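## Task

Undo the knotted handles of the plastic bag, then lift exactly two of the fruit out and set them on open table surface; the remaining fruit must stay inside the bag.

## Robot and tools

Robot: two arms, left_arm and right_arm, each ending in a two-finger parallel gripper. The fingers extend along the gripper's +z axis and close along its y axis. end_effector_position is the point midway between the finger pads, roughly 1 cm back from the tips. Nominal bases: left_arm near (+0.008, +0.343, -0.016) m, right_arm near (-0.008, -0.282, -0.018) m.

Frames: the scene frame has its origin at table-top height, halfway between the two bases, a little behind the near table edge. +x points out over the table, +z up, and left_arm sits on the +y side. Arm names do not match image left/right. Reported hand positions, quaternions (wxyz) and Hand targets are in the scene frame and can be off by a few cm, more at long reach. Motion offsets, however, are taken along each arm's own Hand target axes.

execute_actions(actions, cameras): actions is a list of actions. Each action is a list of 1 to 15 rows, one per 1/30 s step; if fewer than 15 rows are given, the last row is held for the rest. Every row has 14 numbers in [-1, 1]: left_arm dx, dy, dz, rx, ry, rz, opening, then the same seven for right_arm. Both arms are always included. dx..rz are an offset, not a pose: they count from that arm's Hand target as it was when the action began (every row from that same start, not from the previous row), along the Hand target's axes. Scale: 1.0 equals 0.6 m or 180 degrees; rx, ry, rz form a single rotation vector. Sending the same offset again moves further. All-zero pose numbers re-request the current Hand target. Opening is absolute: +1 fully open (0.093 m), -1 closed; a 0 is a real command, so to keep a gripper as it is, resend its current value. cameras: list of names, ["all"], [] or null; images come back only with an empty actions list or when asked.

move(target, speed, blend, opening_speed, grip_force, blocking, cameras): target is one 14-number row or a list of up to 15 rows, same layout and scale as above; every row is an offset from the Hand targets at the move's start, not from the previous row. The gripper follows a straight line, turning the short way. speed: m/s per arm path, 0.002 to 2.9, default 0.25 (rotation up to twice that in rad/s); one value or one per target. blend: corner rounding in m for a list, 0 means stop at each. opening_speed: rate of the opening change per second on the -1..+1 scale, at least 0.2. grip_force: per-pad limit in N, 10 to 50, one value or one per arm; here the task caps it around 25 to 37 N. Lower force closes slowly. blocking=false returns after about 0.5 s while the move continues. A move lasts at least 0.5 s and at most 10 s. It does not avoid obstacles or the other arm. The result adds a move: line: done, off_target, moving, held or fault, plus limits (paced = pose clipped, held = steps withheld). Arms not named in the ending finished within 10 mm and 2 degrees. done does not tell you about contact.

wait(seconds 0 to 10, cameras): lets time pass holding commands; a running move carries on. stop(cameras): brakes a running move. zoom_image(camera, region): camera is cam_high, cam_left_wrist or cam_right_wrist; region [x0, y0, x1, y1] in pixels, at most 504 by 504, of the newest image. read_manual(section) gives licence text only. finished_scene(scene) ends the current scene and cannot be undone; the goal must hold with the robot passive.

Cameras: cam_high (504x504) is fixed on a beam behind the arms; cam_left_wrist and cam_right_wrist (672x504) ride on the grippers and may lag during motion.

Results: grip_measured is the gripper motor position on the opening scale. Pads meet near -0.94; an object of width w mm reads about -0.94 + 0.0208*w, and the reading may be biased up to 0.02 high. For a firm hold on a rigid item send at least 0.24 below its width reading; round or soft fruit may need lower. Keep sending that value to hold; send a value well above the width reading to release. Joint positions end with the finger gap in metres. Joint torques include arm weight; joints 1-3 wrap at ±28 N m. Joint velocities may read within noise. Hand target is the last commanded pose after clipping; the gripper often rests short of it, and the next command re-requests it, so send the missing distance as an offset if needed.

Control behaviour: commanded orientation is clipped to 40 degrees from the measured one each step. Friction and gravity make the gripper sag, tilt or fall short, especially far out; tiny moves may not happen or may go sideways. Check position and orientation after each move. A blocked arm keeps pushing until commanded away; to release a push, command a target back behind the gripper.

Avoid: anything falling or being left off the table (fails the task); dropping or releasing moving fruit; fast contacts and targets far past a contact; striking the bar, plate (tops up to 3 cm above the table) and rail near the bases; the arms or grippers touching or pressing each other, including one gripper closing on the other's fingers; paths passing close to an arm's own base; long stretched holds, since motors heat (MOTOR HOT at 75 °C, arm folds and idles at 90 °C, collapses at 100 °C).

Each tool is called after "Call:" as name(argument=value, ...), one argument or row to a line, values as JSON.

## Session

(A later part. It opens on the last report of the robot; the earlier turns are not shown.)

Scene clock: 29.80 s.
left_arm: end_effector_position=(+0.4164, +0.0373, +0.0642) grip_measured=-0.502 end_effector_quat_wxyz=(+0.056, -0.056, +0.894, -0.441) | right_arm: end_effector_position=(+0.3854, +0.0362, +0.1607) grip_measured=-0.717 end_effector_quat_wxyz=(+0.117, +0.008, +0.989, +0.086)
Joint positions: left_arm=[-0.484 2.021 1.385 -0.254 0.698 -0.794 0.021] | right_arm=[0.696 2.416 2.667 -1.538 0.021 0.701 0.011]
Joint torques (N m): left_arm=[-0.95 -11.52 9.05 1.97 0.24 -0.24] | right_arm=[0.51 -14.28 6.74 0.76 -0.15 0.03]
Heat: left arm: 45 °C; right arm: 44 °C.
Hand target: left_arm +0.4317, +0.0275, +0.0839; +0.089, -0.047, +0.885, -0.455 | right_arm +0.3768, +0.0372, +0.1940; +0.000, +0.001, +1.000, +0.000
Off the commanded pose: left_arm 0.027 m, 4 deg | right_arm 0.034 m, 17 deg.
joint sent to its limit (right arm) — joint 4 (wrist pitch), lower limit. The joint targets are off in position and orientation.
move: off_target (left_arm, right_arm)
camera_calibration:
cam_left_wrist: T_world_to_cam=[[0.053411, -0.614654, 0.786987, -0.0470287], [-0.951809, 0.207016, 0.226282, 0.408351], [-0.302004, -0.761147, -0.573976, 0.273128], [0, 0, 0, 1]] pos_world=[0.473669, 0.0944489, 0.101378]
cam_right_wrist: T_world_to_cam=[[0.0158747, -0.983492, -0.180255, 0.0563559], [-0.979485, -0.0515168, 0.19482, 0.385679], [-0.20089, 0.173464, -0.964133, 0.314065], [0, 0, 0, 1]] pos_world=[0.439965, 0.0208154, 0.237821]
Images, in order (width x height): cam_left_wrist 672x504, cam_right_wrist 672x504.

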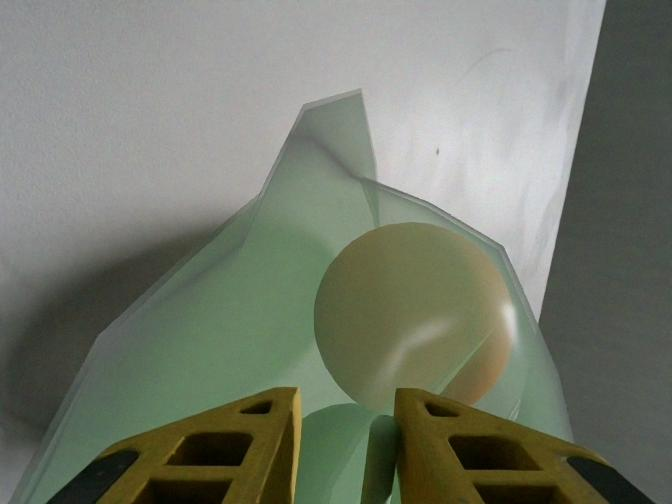

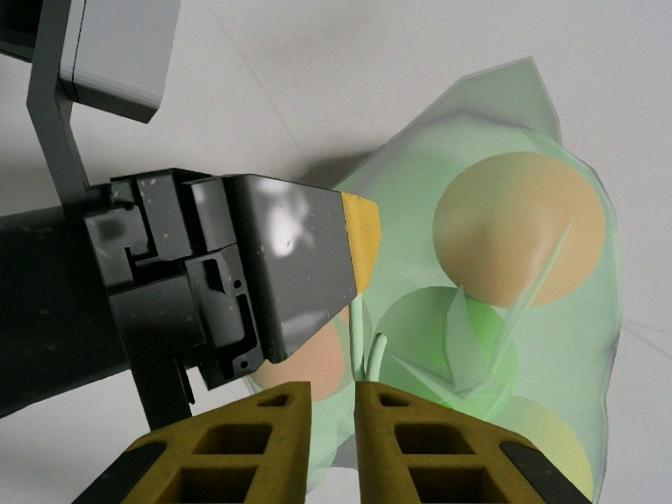

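Call:
move(
  target=[
    [0,0,0,0,0,0,-1,0,0,0,0,0,0,-0.72],
    [-0.0066,0.023,-0.0324,0,0,0,-1,0,0,0,0,0,0,-0.72],
  ],
  cameras=["cam_left_wrist","cam_right_wrist"],
  speed=0.08,
)

Call:
zoom_image(
  camera="cam_right_wrist",
  region=[200, 150, 500, 450],
)

Scene clock: 32.20 s.
left_arm: end_effector_position=(+0.4305, +0.0569, +0.0639) grip_measured=-0.941 end_effector_quat_wxyz=(+0.069, -0.072, +0.893, -0.438) | right_arm: end_effector_position=(+0.3854, +0.0362, +0.1607) grip_measured=-0.717 end_effector_quat_wxyz=(+0.117, +0.008, +0.989, +0.086)
Joint positions: left_arm=[-0.437 2.021 1.385 -0.254 0.698 -0.784 0] | right_arm=[0.696 2.416 2.667 -1.538 0.021 0.701 0.011]
Joint torques (N m): left_arm=[-0.29 -14.06 6.05 1.73 0.53 0.22] | right_arm=[0.43 -14.35 6.72 0.77 -0.17 0.07]
Motor temperatures (°C): left_arm=[27 42 45 45 27 27 31] | right_arm=[25 45 39 44 27 24 27]
Heat: left arm: 45 °C; right arm: 45 °C.
Hand target: left_arm +0.4317, +0.0517, +0.0842; +0.089, -0.047, +0.885, -0.455 | right_arm +0.3768, +0.0372, +0.1940; +0.000, +0.001, +1.000, +0.000
Off the commanded pose: left_arm 0.021 m, 4 deg | right_arm 0.034 m, 17 deg.
joint sent to its limit (right arm) — joint 4 (wrist pitch), lower limit. The joint targets are off in position and orientation.
move: off_target (left_arm, right_arm)
camera_calibration:
cam_left_wrist: T_world_to_cam=[[0.0720354, -0.614349, 0.785739, -0.0435325], [-0.96137, 0.167066, 0.218762, 0.424643], [-0.265666, -0.771144, -0.578582, 0.277304], [0, 0, 0, 1]] pos_world=[0.485045, 0.116154, 0.101753]
cam_right_wrist: T_world_to_cam=[[0.0158747, -0.983492, -0.180255, 0.0563559], [-0.979485, -0.0515168, 0.19482, 0.385679], [-0.20089, 0.173464, -0.964133, 0.314065], [0, 0, 0, 1]] pos_world=[0.439965, 0.0208154, 0.237821]
Images, in order (width x height): cam_left_wrist 672x504, cam_right_wrist 672x504.

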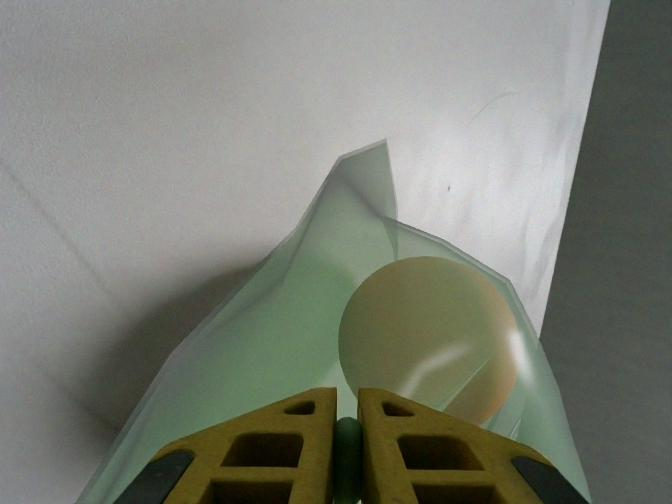

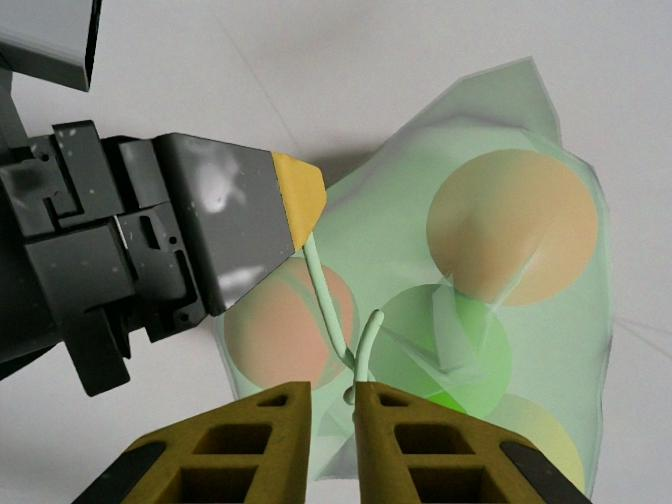

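Scaled by 1.680 from the camera's 672x504 image, which has a finer 960x720 frame.

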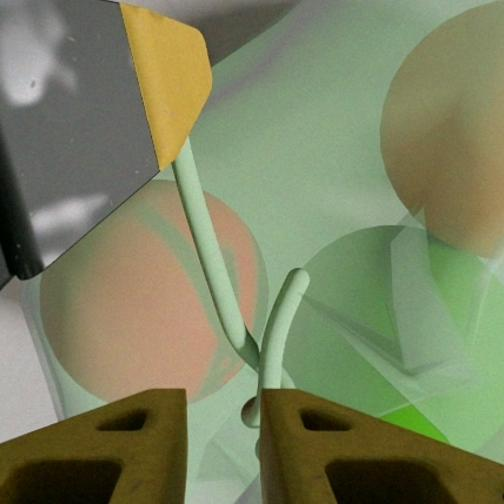

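Call:
move(
  target=[0,0,0,0,0,0,-1,0.022,0,0.195,0,0,0,-0.65],
  cameras=["cam_right_wrist"],
  speed=0.1,
)

Call:
zoom_image(
  camera="cam_right_wrist",
  region=[200, 200, 500, 500],
)

Scene clock: 35.00 s.
left_arm: end_effector_position=(+0.4305, +0.0569, +0.0639) grip_measured=-0.941 end_effector_quat_wxyz=(+0.069, -0.072, +0.893, -0.438) | right_arm: end_effector_position=(+0.3732, +0.0344, +0.0868) grip_measured=-0.653 end_effector_quat_wxyz=(+0.043, +0.001, +0.999, +0.024)
Joint positions: left_arm=[-0.437 2.021 1.385 -0.254 0.698 -0.784 0] | right_arm=[0.709 2.514 2.572 -1.539 0.021 0.701 0.014]
Joint torques (N m): left_arm=[-0.54 -14.13 5.91 1.7 0.57 0.21] | right_arm=[0.64 -9.51 4.71 0.37 -0.17 0.23]
Heat: left arm: 45 °C; right arm: 45 °C.
Hand target: left_arm +0.4317, +0.0517, +0.0842; +0.089, -0.047, +0.885, -0.455 | right_arm +0.3638, +0.0373, +0.0770; +0.000, +0.001, +1.000, +0.000
Off the commanded pose: left_arm 0.021 m, 4 deg | right_arm 0.014 m, 6 deg.
joint sent to its limit (right arm) — joint 4 (wrist pitch), lower limit. The joint targets are off in position and orientation.
move: off_target (left_arm, right_arm)
camera_calibration:
cam_right_wrist: T_world_to_cam=[[0.0107971, -0.998209, -0.058837, 0.0332873], [-0.938753, -0.0303859, 0.343248, 0.359153], [-0.344421, 0.0515273, -0.9374, 0.296068], [0, 0, 0, 1]] pos_world=[0.438769, 0.0288853, 0.156214]
Images, in order (width x height): cam_right_wrist 672x504.

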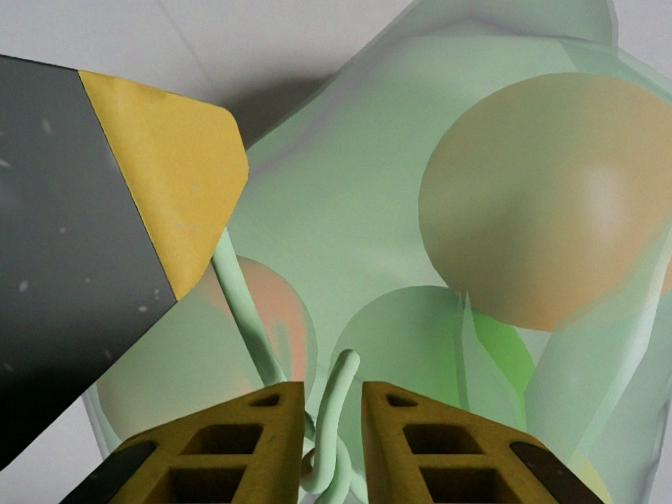

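Scaled by 1.680 from the camera's 672x504 image, which has a finer 960x720 frame.

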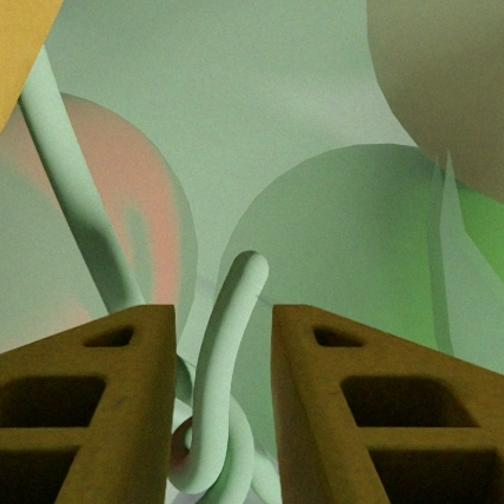

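Call:
move(
  target=[
    [0,0,0,0,0,0,-1,-0.008,0,0.027,0,0,0,-0.65],
    [0,0,0,0,0,0,-1,-0.008,0,0.027,0,0,0,-1],
  ],
  cameras=["cam_right_wrist"],
  speed=0.08,
)

Call:
zoom_image(
  camera="cam_right_wrist",
  region=[200, 200, 500, 500],
)

Scene clock: 37.00 s.
left_arm: end_effector_position=(+0.4305, +0.0569, +0.0639) grip_measured=-0.941 end_effector_quat_wxyz=(+0.069, -0.072, +0.893, -0.438) | right_arm: end_effector_position=(+0.3722, +0.0337, +0.0642) grip_measured=-0.976 end_effector_quat_wxyz=(+0.024, +0.001, +1.000, +0.009)
Joint positions: left_arm=[-0.437 2.021 1.385 -0.254 0.698 -0.784 0] | right_arm=[0.709 2.562 2.572 -1.54 0.021 0.701 0]
Joint torques (N m): left_arm=[-0.42 -14.19 6.04 1.71 0.53 0.22] | right_arm=[0.09 -9.46 6.9 0.24 -0.17 0.16]
Heat: left arm: 45 °C; right arm: 45 °C.
Hand target: left_arm +0.4317, +0.0517, +0.0842; +0.089, -0.047, +0.885, -0.455 | right_arm +0.3686, +0.0373, +0.0608; +0.000, +0.001, +1.000, +0.000
Off the commanded pose: left_arm 0.021 m, 4 deg | right_arm 0.006 m, 3 deg.
joint sent to its limit (right arm) — joint 4 (wrist pitch), lower limit. The joint targets are off in position, not in orientation.
move: off_target (left_arm, right_arm); target 2's new opening was sent with right_arm's hand 0.006 m and 3 deg from that target
camera_calibration:
cam_right_wrist: T_world_to_cam=[[0.00942943, -0.99956, -0.0281138, 0.0298294], [-0.925394, -0.0193759, 0.378512, 0.358441], [-0.37889, 0.0224472, -0.925169, 0.287617], [0, 0, 0, 1]] pos_world=[0.440393, 0.0303052, 0.131259]
Images, in order (width x height): cam_right_wrist 672x504.

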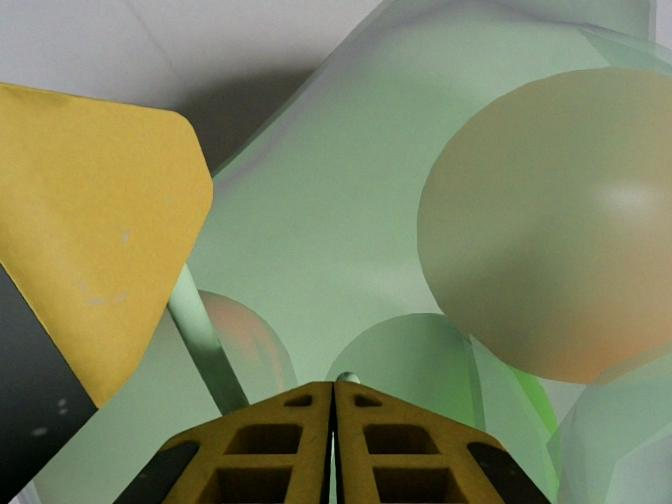

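Scaled by 1.680 from the camera's 672x504 image, which has a finer 960x720 frame.

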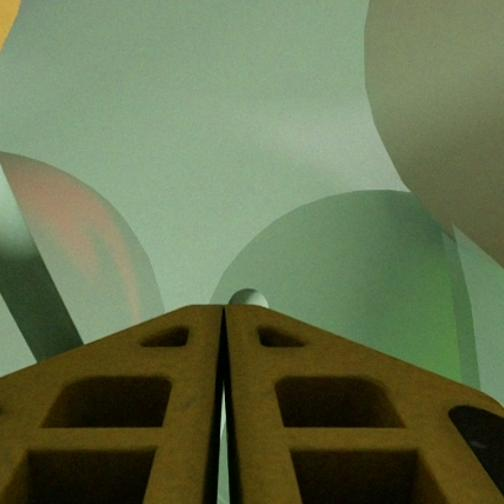

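Call:
move(
  target=[0,0,0,0,0,0,-1,0,0,-0.08,0,0,0,-1],
  cameras=["cam_right_wrist","cam_left_wrist"],
  speed=0.08,
)

Call:
zoom_image(
  camera="cam_right_wrist",
  region=[200, 200, 500, 500],
)

Scene clock: 38.47 s.
left_arm: end_effector_position=(+0.4305, +0.0569, +0.0639) grip_measured=-0.941 end_effector_quat_wxyz=(+0.069, -0.072, +0.893, -0.438) | right_arm: end_effector_position=(+0.3728, +0.0341, +0.0788) grip_measured=-0.976 end_effector_quat_wxyz=(+0.036, +0.001, +0.999, +0.019)
Joint positions: left_arm=[-0.437 2.021 1.385 -0.254 0.698 -0.784 0] | right_arm=[0.709 2.531 2.572 -1.54 0.021 0.701 0]
Joint torques (N m): left_arm=[-0.43 -14.22 6.11 1.72 0.53 0.22] | right_arm=[0.03 -14.95 6.12 0.34 -0.23 0.17]
Heat: left arm: 45 °C; right arm: 46 °C.
Hand target: left_arm +0.4317, +0.0517, +0.0842; +0.089, -0.047, +0.885, -0.455 | right_arm +0.3685, +0.0372, +0.1088; +0.000, +0.001, +1.000, +0.000
Off the commanded pose: left_arm 0.021 m, 4 deg | right_arm 0.031 m, 5 deg.
joint sent to its limit (right arm) — joint 4 (wrist pitch), lower limit. The joint targets are off in position and orientation.
move: off_target (left_arm, right_arm)
camera_calibration:
cam_left_wrist: T_world_to_cam=[[0.0716272, -0.614462, 0.785689, -0.0433151], [-0.961403, 0.167268, 0.218461, 0.424666], [-0.265656, -0.771011, -0.578764, 0.277303], [0, 0, 0, 1]] pos_world=[0.485046, 0.116155, 0.101752]
cam_right_wrist: T_world_to_cam=[[0.0101326, -0.998826, -0.047378, 0.0318862], [-0.933931, -0.0263833, 0.356478, 0.358603], [-0.357309, 0.0406357, -0.933102, 0.293274], [0, 0, 0, 1]] pos_world=[0.439377, 0.0293925, 0.147331]
Images, in order (width x height): cam_left_wrist 672x504, cam_right_wrist 672x504.

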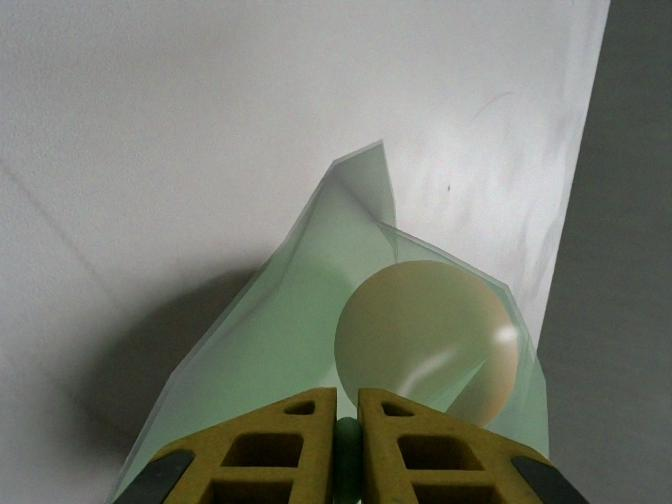

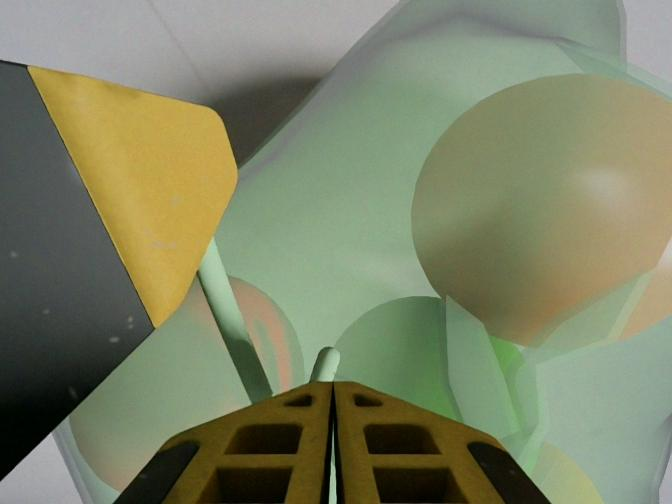

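Scaled by 1.680 from the camera's 672x504 image, which has a finer 960x720 frame.

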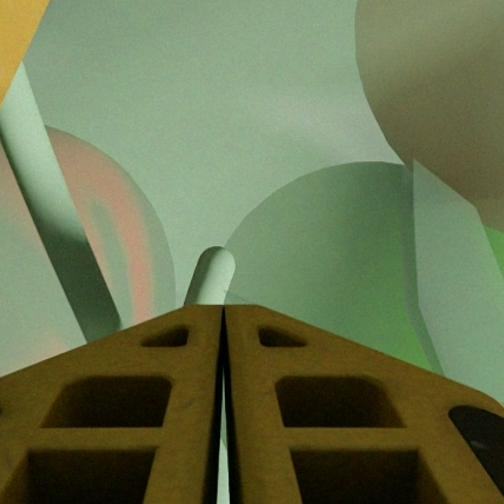

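Call:
move(
  target=[
    [0,0,0,0,0,0,-1,0,0,0,0,0,0,-0.65],
    [0,0,0,0,0,0,-1,-0.003,0,0.112,0,0,0,-0.65],
    [0,0,0,0,0,0,-1,-0.003,0,0.112,0,0,0,-1],
  ],
  cameras=["cam_right_wrist"],
  speed=0.08,
)

Call:
zoom_image(
  camera="cam_right_wrist",
  region=[200, 200, 500, 500],
)

Scene clock: 42.33 s.
left_arm: end_effector_position=(+0.4306, +0.0584, +0.0628) grip_measured=-0.941 end_effector_quat_wxyz=(+0.069, -0.073, +0.894, -0.438) | right_arm: end_effector_position=(+0.3726, +0.0331, +0.0462) grip_measured=-0.976 end_effector_quat_wxyz=(+0.011, +0.001, +1.000, -0.003)
Joint positions: left_arm=[-0.434 2.021 1.382 -0.254 0.698 -0.782 0] | right_arm=[0.707 2.613 2.597 -1.55 0.021 0.701 0]
Joint torques (N m): left_arm=[-0.88 -14.22 6.31 1.74 0.55 0.16] | right_arm=[-0.03 -9.24 6.61 0.27 -0.17 0.21]
Heat: left arm: 45 °C; right arm: 47 °C.
Hand target: left_arm +0.4317, +0.0517, +0.0842; +0.089, -0.047, +0.885, -0.455 | right_arm +0.3704, +0.0372, +0.0416; +0.000, +0.001, +1.000, +0.000
Off the commanded pose: left_arm 0.022 m, 4 deg | right_arm 0.007 m, 1 deg.
joint sent to its limit (right arm) — joint 4 (wrist pitch), lower limit. The joint targets are off in position, not in orientation.
move: off_target (left_arm); target 3's new opening was sent with right_arm's hand 0.011 m and 2 deg from that target
camera_calibration:
cam_right_wrist: T_world_to_cam=[[0.0075147, -0.99996, -0.00491743, 0.0284407], [-0.914513, -0.00886155, 0.404459, 0.359995], [-0.404487, 0.00145766, -0.914543, 0.280856], [0, 0, 0, 1]] pos_world=[0.442609, 0.0312203, 0.111391]
Images, in order (width x height): cam_right_wrist 672x504.

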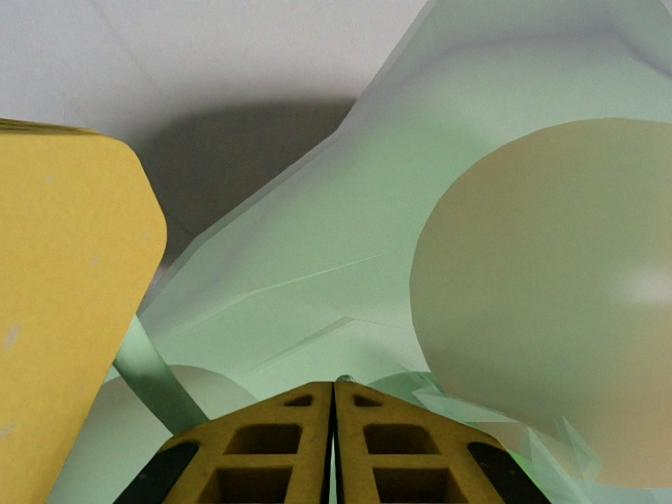

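Scaled by 1.680 from the camera's 672x504 image, which has a finer 960x720 frame.

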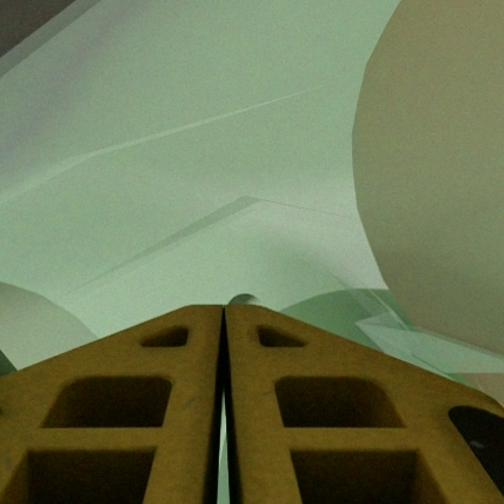

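Call:
move(
  target=[0,0,0,0,0,0,-1,0,0,0,0,0,0,-0.5],
  cameras=["all"],
  speed=0.08,
)

Call:
zoom_image(
  camera="cam_right_wrist",
  region=[200, 250, 450, 500],
)

Scene clock: 43.43 s.
left_arm: end_effector_position=(+0.4324, +0.0611, +0.0627) grip_measured=-0.941 end_effector_quat_wxyz=(+0.070, -0.076, +0.893, -0.437) | right_arm: end_effector_position=(+0.3735, +0.0313, +0.0462) grip_measured=-0.503 end_effector_quat_wxyz=(+0.011, +0.004, +1.000, -0.004)
Joint positions: left_arm=[-0.428 2.021 1.382 -0.254 0.698 -0.782 0] | right_arm=[0.704 2.613 2.597 -1.552 0.024 0.703 0.021]
Joint torques (N m): left_arm=[-1.25 -14.15 6.31 1.73 0.53 0.21] | right_arm=[0.43 -9.57 6.64 0.32 -0.17 0.14]
Heat: left arm: 45 °C; right arm: 46 °C.
Hand target: left_arm +0.4317, +0.0517, +0.0842; +0.089, -0.047, +0.885, -0.455 | right_arm +0.3704, +0.0372, +0.0416; +0.000, +0.001, +1.000, +0.000
Off the commanded pose: left_arm 0.023 m, 5 deg | right_arm 0.008 m, 1 deg.
joint sent to its limit (right arm) — joint 4 (wrist pitch), lower limit. The joint targets are off in position, not in orientation.
move: off_target (left_arm)
camera_calibration:
cam_left_wrist: T_world_to_cam=[[0.0780442, -0.615436, 0.784314, -0.0426019], [-0.962454, 0.158648, 0.220259, 0.426869], [-0.259985, -0.772055, -0.579947, 0.278061], [0, 0, 0, 1]] pos_world=[0.486458, 0.120737, 0.100652]
cam_right_wrist: T_world_to_cam=[[0.00293863, -0.999994, -0.00191397, 0.0282298], [-0.914562, -0.00346165, 0.404432, 0.360656], [-0.404436, 0.000561963, -0.914566, 0.281231], [0, 0, 0, 1]] pos_world=[0.443499, 0.0293201, 0.111397]

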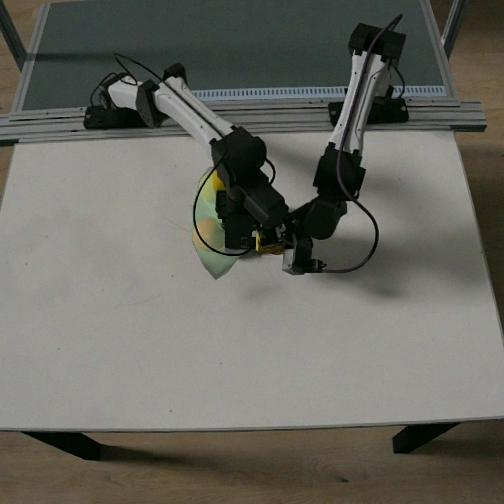

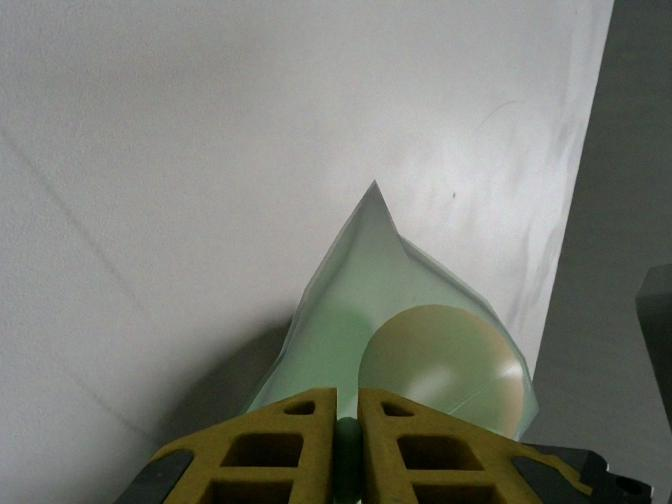

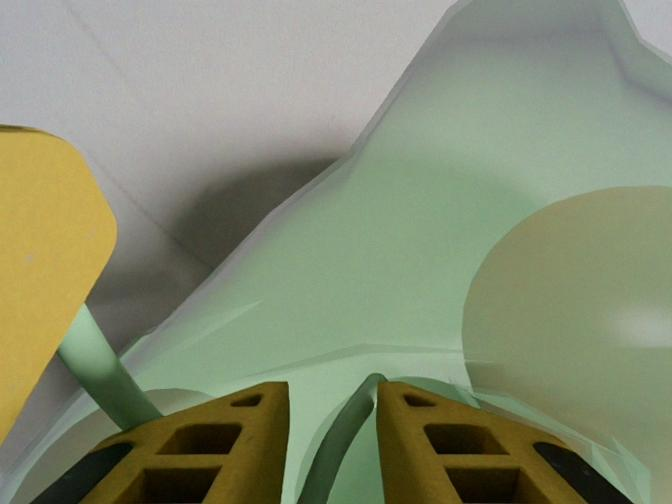

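Scaled by 2.016 from the camera's 672x504 image, which has a finer 960x720 frame.

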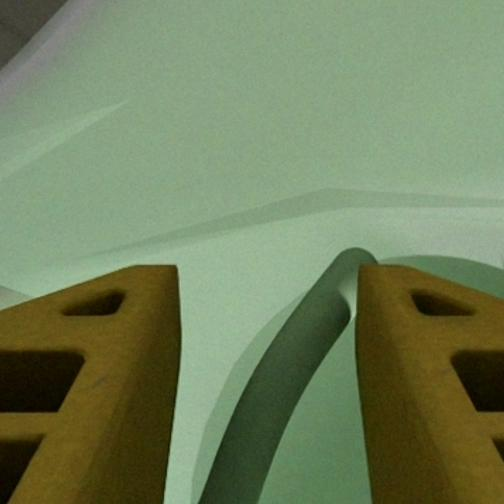

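Call:
move(
  target=[
    [0,0,0,0,0,0,-1,0,0,-0.14,0,0,0,-0.5],
    [-0.0135,-0.095,-0.066,0,0,0,-1,0,0,-0.18,0,0,0,-0.5],
  ],
  cameras=["all"],
  speed=0.1,
)

Call:
zoom_image(
  camera="cam_right_wrist",
  region=[200, 200, 500, 500],
)

Scene clock: 46.60 s.
left_arm: end_effector_position=(+0.4377, +0.0586, +0.1193) grip_measured=-0.941 end_effector_quat_wxyz=(+0.074, -0.073, +0.892, -0.439) | right_arm: end_effector_position=(+0.3751, +0.0326, +0.1172) grip_measured=-0.503 end_effector_quat_wxyz=(+0.067, +0.005, +0.997, +0.044)
Joint positions: left_arm=[-0.429 1.969 1.536 -0.452 0.698 -0.782 0] | right_arm=[0.704 2.464 2.597 -1.552 0.023 0.703 0.021]
Joint torques (N m): left_arm=[-1.42 -15.94 9.11 1.2 0.52 0.2] | right_arm=[0.44 -14.75 6.32 0.64 -0.16 0.11]
Heat: left arm: 46 °C; right arm: 48 °C.
Hand target: left_arm +0.4318, +0.0514, +0.1541; +0.089, -0.047, +0.885, -0.455 | right_arm +0.3703, +0.0372, +0.1496; +0.000, +0.001, +1.000, +0.000
Off the commanded pose: left_arm 0.036 m, 4 deg | right_arm 0.033 m, 9 deg.
joint sent to its limit (right arm) — joint 4 (wrist pitch), lower limit. The joint targets are off in position and orientation.
move: off_target (left_arm, right_arm)
camera_calibration:
cam_left_wrist: T_world_to_cam=[[0.0701155, -0.612519, 0.78734, -0.086019], [-0.964074, 0.161113, 0.211194, 0.421569], [-0.256211, -0.773862, -0.579218, 0.30877], [0, 0, 0, 1]] pos_world=[0.491566, 0.118337, 0.157538]
cam_right_wrist: T_world_to_cam=[[0.00809357, -0.995231, -0.0972146, 0.0386144], [-0.954471, -0.0366795, 0.296041, 0.362234], [-0.298195, 0.0903925, -0.950215, 0.308182], [0, 0, 0, 1]] pos_world=[0.437327, 0.0238595, 0.189357]

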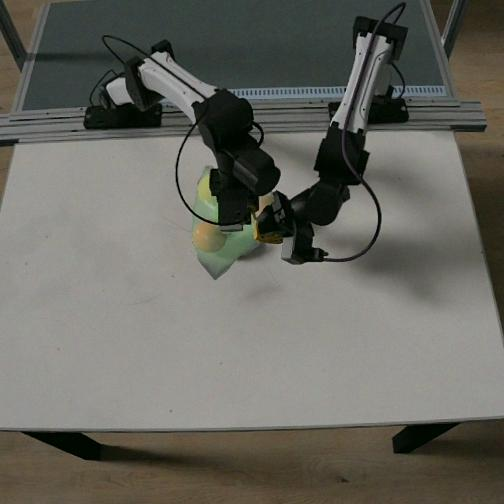

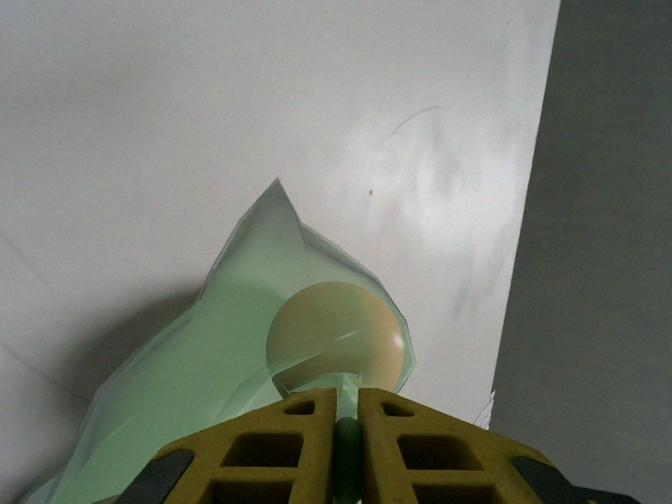

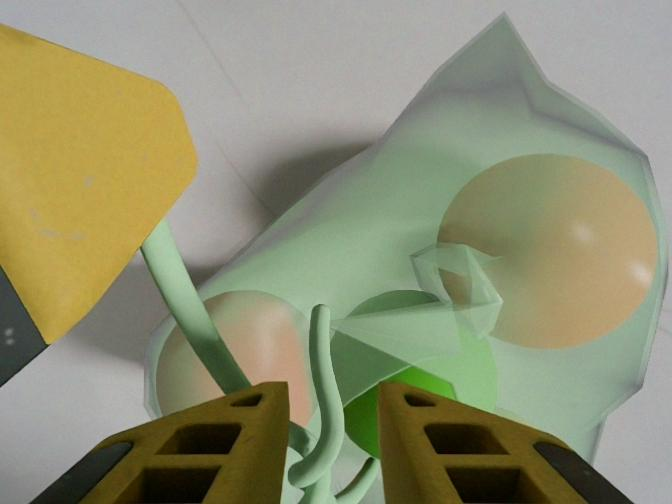

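Scaled by 1.680 from the camera's 672x504 image, which has a finer 960x720 frame.

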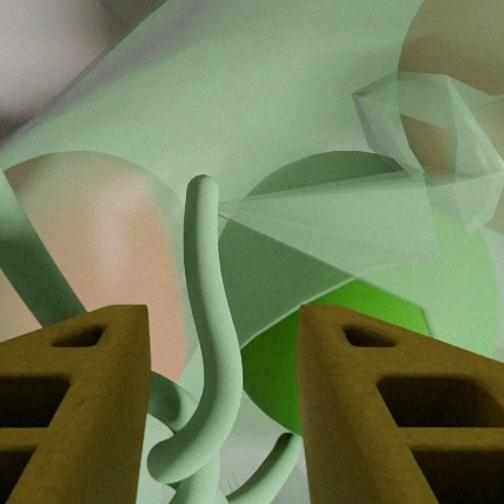

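Call:
move(
  target=[
    [0,0,0,0,0,0,-1,-0.01,0.003,0.124,0,0,0,-0.55],
    [0,0,0,0,0,0,-1,-0.01,0.003,0.124,0,0,0,-1],
  ],
  cameras=["cam_right_wrist"],
  speed=0.1,
)

Call:
zoom_image(
  camera="cam_right_wrist",
  region=[200, 200, 500, 500],
)

Scene clock: 48.23 s.
left_arm: end_effector_position=(+0.4376, +0.0586, +0.1192) grip_measured=-0.941 end_effector_quat_wxyz=(+0.073, -0.073, +0.892, -0.439) | right_arm: end_effector_position=(+0.3751, +0.0326, +0.1032) grip_measured=-0.547 end_effector_quat_wxyz=(+0.056, +0.004, +0.998, +0.034)
Joint positions: left_arm=[-0.429 1.969 1.536 -0.452 0.698 -0.782 0] | right_arm=[0.704 2.491 2.593 -1.551 0.023 0.703 0.019]
Joint torques (N m): left_arm=[-1.31 -15.83 9.16 1.2 0.51 0.19] | right_arm=[-0.06 -11.28 5.55 0.68 -0.01 0.11]
Heat: left arm: 46 °C; right arm: 48 °C.
Hand target: left_arm +0.4318, +0.0515, +0.1541; +0.089, -0.047, +0.885, -0.455 | right_arm +0.3748, +0.0347, +0.1094; +0.062, +0.003, +0.997, +0.039 (not the last commanded pose)
Tool commands: left_gripper/opening=-1.0 right_gripper/opening=-0.55
Off the commanded pose: left_arm 0.036 m, 4 deg | right_arm 0.029 m, 7 deg.
move: held (right_arm; a check stopped the path), off_target (left_arm); path passed 0 of 2 targets; target 2's new opening was not sent; limits=held
pose unreachable (right arm): on one or more control steps of this call, first in action 0 (counted from 0), this arm could not follow its commanded pose, so it was not sent that pose on those steps. It may still have moved: this result reports where it is.
cause: moving toward the commanded pose would bring a part of the arm too close to another arm (this arm's wrist (the part past joint 4) and the left arm's gripper housing, along the way the arms are being sent, or toward where that arm still pushes).
camera_calibration:
cam_right_wrist: T_world_to_cam=[[0.00621725, -0.996925, -0.0781111, 0.0361617], [-0.947307, -0.0308892, 0.318835, 0.36109], [-0.320267, 0.0720129, -0.944586, 0.303191], [0, 0, 0, 1]] pos_world=[0.438941, 0.0253707, 0.174086]
Images, in order (width x height): cam_right_wrist 672x504.

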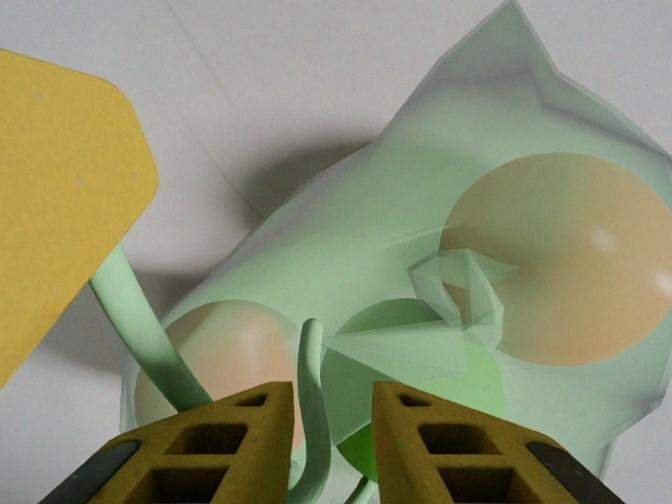

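Scaled by 1.680 from the camera's 672x504 image, which has a finer 960x720 frame.

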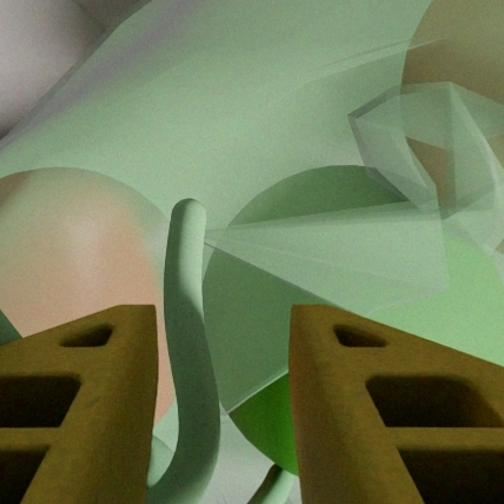

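Call:
move(
  target=[0,0,0,0,0,0,-1,0,0,0.01,0,0,0,-1],
  cameras=["cam_right_wrist"],
  speed=0.1,
)

Call:
zoom_image(
  camera="cam_right_wrist",
  region=[200, 200, 500, 500],
)

Scene clock: 49.40 s.
left_arm: end_effector_position=(+0.4376, +0.0586, +0.1192) grip_measured=-0.941 end_effector_quat_wxyz=(+0.073, -0.073, +0.892, -0.439) | right_arm: end_effector_position=(+0.3749, +0.0325, +0.0940) grip_measured=-0.976 end_effector_quat_wxyz=(+0.050, +0.004, +0.998, +0.030)
Joint positions: left_arm=[-0.429 1.969 1.536 -0.452 0.698 -0.782 0] | right_arm=[0.704 2.491 2.557 -1.529 0.023 0.703 0]
Joint torques (N m): left_arm=[-1.36 -15.87 9.18 1.18 0.54 0.16] | right_arm=[0.01 -12.41 4.45 0.81 -0.01 0.15]
Heat: left arm: 46 °C; right arm: 49 °C.
Hand target: left_arm +0.4318, +0.0515, +0.1541; +0.089, -0.047, +0.885, -0.455 | right_arm +0.3755, +0.0351, +0.1035; +0.062, +0.003, +0.997, +0.039
Off the commanded pose: left_arm 0.036 m, 4 deg | right_arm 0.010 m, 2 deg.
move: off_target (left_arm)
camera_calibration:
cam_right_wrist: T_world_to_cam=[[0.00544344, -0.997588, -0.0692027, 0.0346917], [-0.943835, -0.0279887, 0.329229, 0.361395], [-0.330371, 0.0635239, -0.941711, 0.298266], [0, 0, 0, 1]] pos_world=[0.439447, 0.025776, 0.1643]
Images, in order (width x height): cam_right_wrist 672x504.

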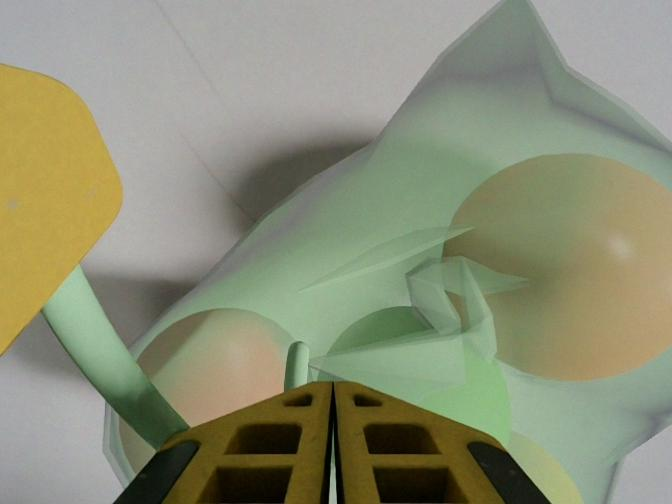

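Scaled by 1.680 from the camera's 672x504 image, which has a finer 960x720 frame.

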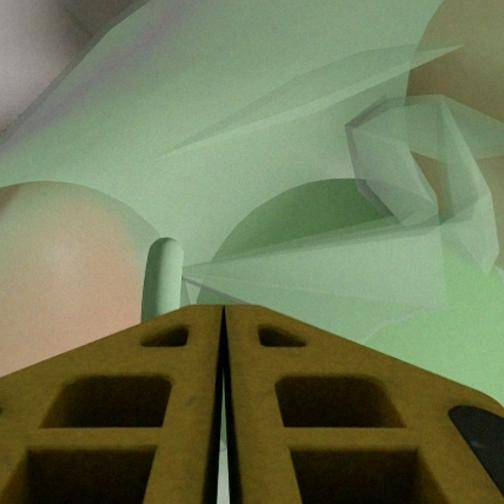

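Call:
move(
  target=[
    [-0.026,-0.008,-0.042,0,0,0,-1,0,0,-0.02,0,0,0,-0.5],
  ],
  cameras=["all"],
  speed=0.1,
)

Call:
zoom_image(
  camera="cam_right_wrist",
  region=[200, 200, 500, 500],
)

Scene clock: 50.63 s.
left_arm: end_effector_position=(+0.4402, +0.0622, +0.1273) grip_measured=-0.941 end_effector_quat_wxyz=(+0.073, -0.072, +0.892, -0.439) | right_arm: end_effector_position=(+0.3766, +0.0339, +0.1011) grip_measured=-0.503 end_effector_quat_wxyz=(+0.057, +0.004, +0.998, +0.036)
Joint positions: left_arm=[-0.419 1.969 1.57 -0.494 0.707 -0.769 0] | right_arm=[0.704 2.491 2.584 -1.538 0.023 0.703 0.021]
Joint torques (N m): left_arm=[-0.58 -11.62 6.45 1.54 0.33 -0.01] | right_arm=[-0.06 -11.47 6.74 0.44 0.01 0.13]
Motor temperatures (°C): left_arm=[27 47 46 44 26 27 31] | right_arm=[25 49 40 43 27 24 27]
Heat: left arm: 47 °C; right arm: 49 °C.
Hand target: left_arm +0.4398, +0.0596, +0.1326; +0.077, -0.068, +0.891, -0.442 (not the last commanded pose) | right_arm +0.3744, +0.0344, +0.1126; +0.062, +0.003, +0.997, +0.039 (not the last commanded pose)
Off the commanded pose: left_arm 0.048 m, 4 deg | right_arm 0.014 m, 1 deg.
joint sent to its limit (right arm) — joint 4 (wrist pitch), lower limit.
move: held (left_arm; a check stopped the path), off_target (right_arm; braked when a check withheld steps of left_arm); limits=held
pose unreachable (left arm): on one or more control steps of this call, first in action 0 (counted from 0), this arm could not follow its commanded pose, so it was not sent that pose on those steps. It may still have moved: this result reports where it is.
cause: moving toward the commanded pose would bring a part of the arm too close to another arm (this arm's gripper housing and the right arm's wrist (the part past joint 4), 28 mm apart when this arm was first held).
camera_calibration:
cam_left_wrist: T_world_to_cam=[[0.0689695, -0.612295, 0.787616, -0.0897822], [-0.963573, 0.163607, 0.211566, 0.421225], [-0.2584, -0.773517, -0.578707, 0.317679], [0, 0, 0, 1]] pos_world=[0.494161, 0.121842, 0.16544]
cam_right_wrist: T_world_to_cam=[[0.0064848, -0.996698, -0.0809326, 0.0373709], [-0.94841, -0.0317853, 0.315449, 0.363924], [-0.31698, 0.0747117, -0.945485, 0.300435], [0, 0, 0, 1]] pos_world=[0.440139, 0.026369, 0.172282]

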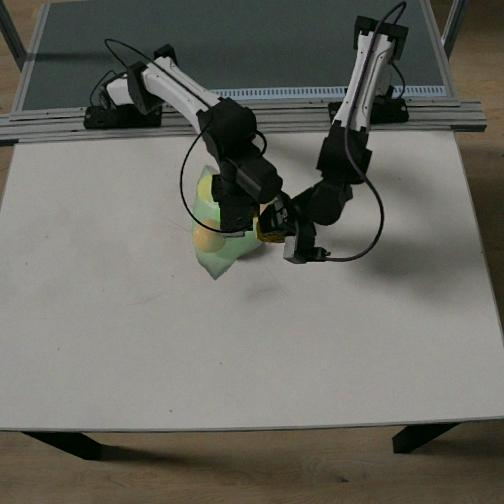

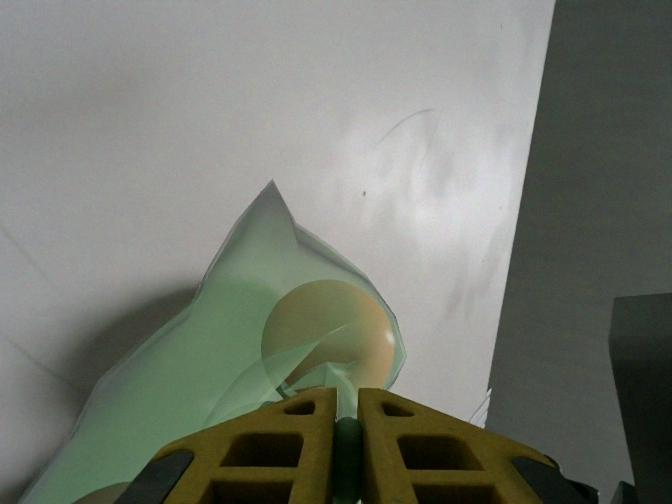

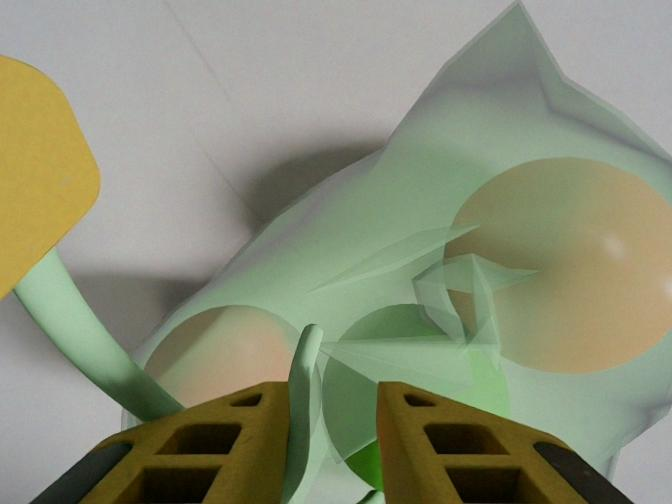

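Scaled by 1.680 from the camera's 672x504 image, which has a finer 960x720 frame.

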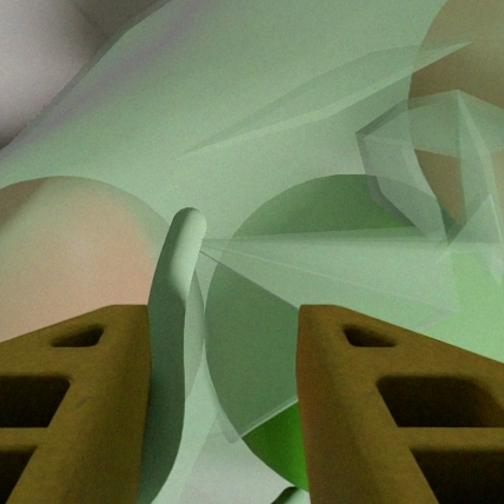

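Call:
move(
  target=[
    [0,0,0,0,0,0,-1,0,0,-0.12,0,0,0,-0.5],
    [-0.045,0.002,-0.052,0,0,0,-1,0,0,-0.12,0,0,0,-0.5],
  ],
  cameras=["all"],
  speed=0.12,
)

Call:
zoom_image(
  camera="cam_right_wrist",
  region=[200, 200, 500, 500],
)

Scene clock: 53.47 s.
left_arm: end_effector_position=(+0.4616, +0.0948, +0.1394) grip_measured=-0.941 end_effector_quat_wxyz=(+0.077, -0.085, +0.893, -0.434) | right_arm: end_effector_position=(+0.3730, +0.0306, +0.1626) grip_measured=-0.503 end_effector_quat_wxyz=(+0.106, +0.005, +0.991, +0.077)
Joint positions: left_arm=[-0.336 2.001 1.681 -0.622 0.736 -0.706 0] | right_arm=[0.704 2.363 2.584 -1.539 0.023 0.703 0.021]
Joint torques (N m): left_arm=[-0.65 -11.36 9.51 1.1 0.57 0.2] | right_arm=[0.42 -13.14 5.35 0.72 0.04 0.11]
Heat: left arm: 47 °C; right arm: 50 °C.
Hand target: left_arm +0.4599, +0.0897, +0.1524; +0.077, -0.068, +0.891, -0.442 | right_arm +0.3655, +0.0288, +0.1838; +0.062, +0.003, +0.997, +0.039
Off the commanded pose: left_arm 0.014 m, 2 deg | right_arm 0.023 m, 7 deg.
joint sent to its limit (right arm) — joint 4 (wrist pitch), lower limit. The joint targets are off in position and orientation.
move: off_target (left_arm, right_arm)
camera_calibration:
cam_left_wrist: T_world_to_cam=[[0.0898608, -0.61724, 0.781627, -0.0891469], [-0.966513, 0.135365, 0.218013, 0.437088], [-0.240371, -0.775043, -0.584406, 0.347957], [0, 0, 0, 1]] pos_world=[0.5141, 0.15549, 0.177737]
cam_right_wrist: T_world_to_cam=[[0.0179497, -0.986745, -0.161281, 0.0476013], [-0.974652, -0.0532462, 0.217297, 0.367431], [-0.223004, 0.153292, -0.962689, 0.322968], [0, 0, 0, 1]] pos_world=[0.429287, 0.0170262, 0.238754]

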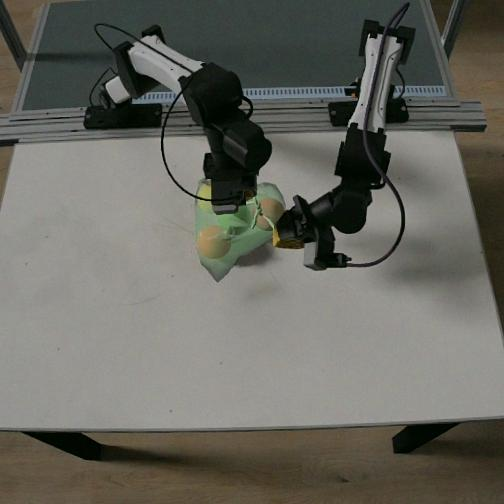

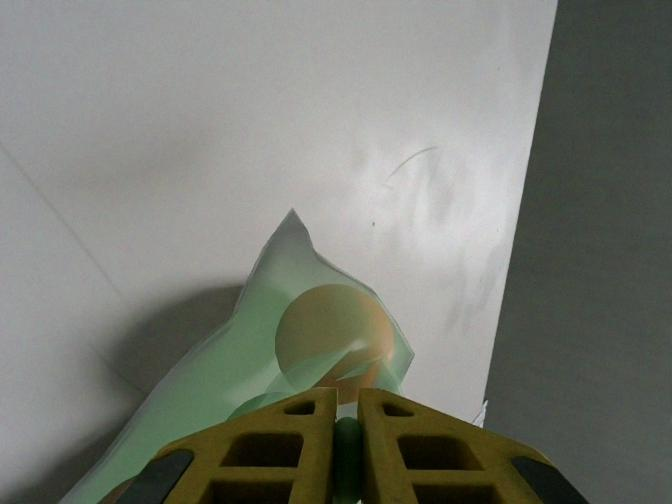

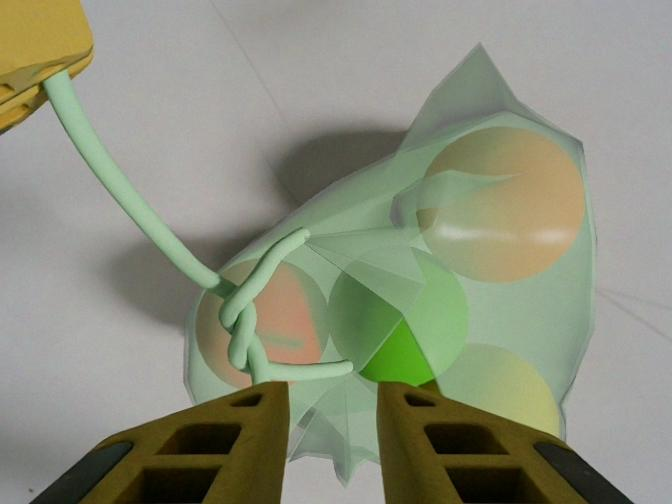

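Scaled by 1.680 from the camera's 672x504 image, which has a finer 960x720 frame.

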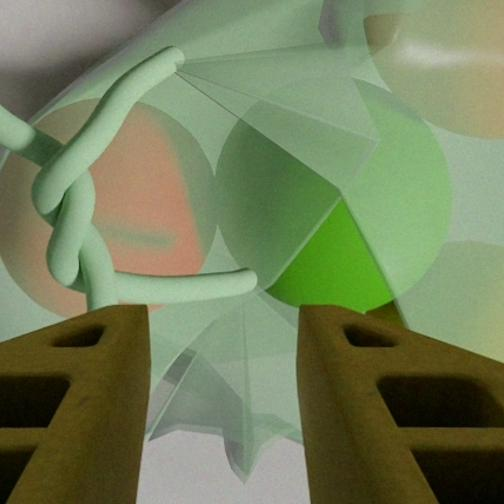

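Call:
move(
  target=[0,0,0,0,0,0,-1,-0.0267,0.0465,0.089,0.036,0.031,0.192,-0.4],
  cameras=["cam_right_wrist"],
  speed=0.12,
)

Call:
zoom_image(
  camera="cam_right_wrist",
  region=[200, 200, 500, 500],
)

Scene clock: 57.50 s.
left_arm: end_effector_position=(+0.4615, +0.0948, +0.1394) grip_measured=-0.941 end_effector_quat_wxyz=(+0.077, -0.085, +0.894, -0.434) | right_arm: end_effector_position=(+0.3923, +0.0560, +0.1384) grip_measured=-0.403 end_effector_quat_wxyz=(+0.086, +0.294, +0.945, +0.117)
Joint positions: left_arm=[-0.336 2.001 1.681 -0.622 0.736 -0.706 0] | right_arm=[0.718 2.525 2.776 -1.539 0.024 1.309 0.026]
Joint torques (N m): left_arm=[-0.61 -11.37 9.48 1.11 0.58 0.22] | right_arm=[0.31 -8.98 6.84 0.75 -0.15 0.23]
Heat: left arm: 48 °C; right arm: 50 °C.
Hand target: left_arm +0.4599, +0.0897, +0.1524; +0.077, -0.068, +0.891, -0.442 | right_arm +0.3880, +0.0606, +0.1351; -0.001, +0.300, +0.954, +0.000
Off the commanded pose: left_arm 0.014 m, 2 deg | right_arm 0.007 m, 17 deg.
joint sent to its limit (right arm) — joint 4 (wrist pitch), lower limit. The joint targets are off in position and orientation.
move: off_target (left_arm, right_arm)
camera_calibration:
cam_right_wrist: T_world_to_cam=[[-0.524443, -0.803677, -0.281182, 0.287573], [-0.841153, 0.437841, 0.317423, 0.299228], [-0.131992, 0.402987, -0.905637, 0.242451], [0, 0, 0, 1]] pos_world=[0.434514, 0.00239631, 0.205451]
Images, in order (width x height): cam_right_wrist 672x504.

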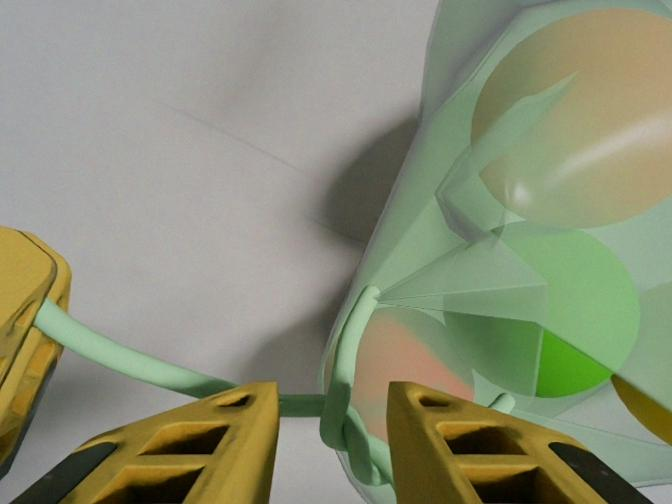

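Scaled by 1.680 from the camera's 672x504 image, which has a finer 960x720 frame.

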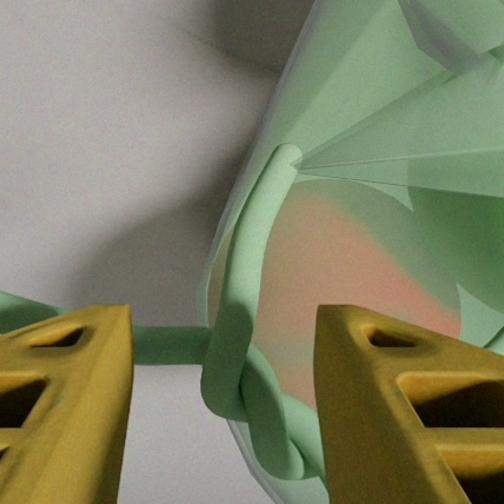

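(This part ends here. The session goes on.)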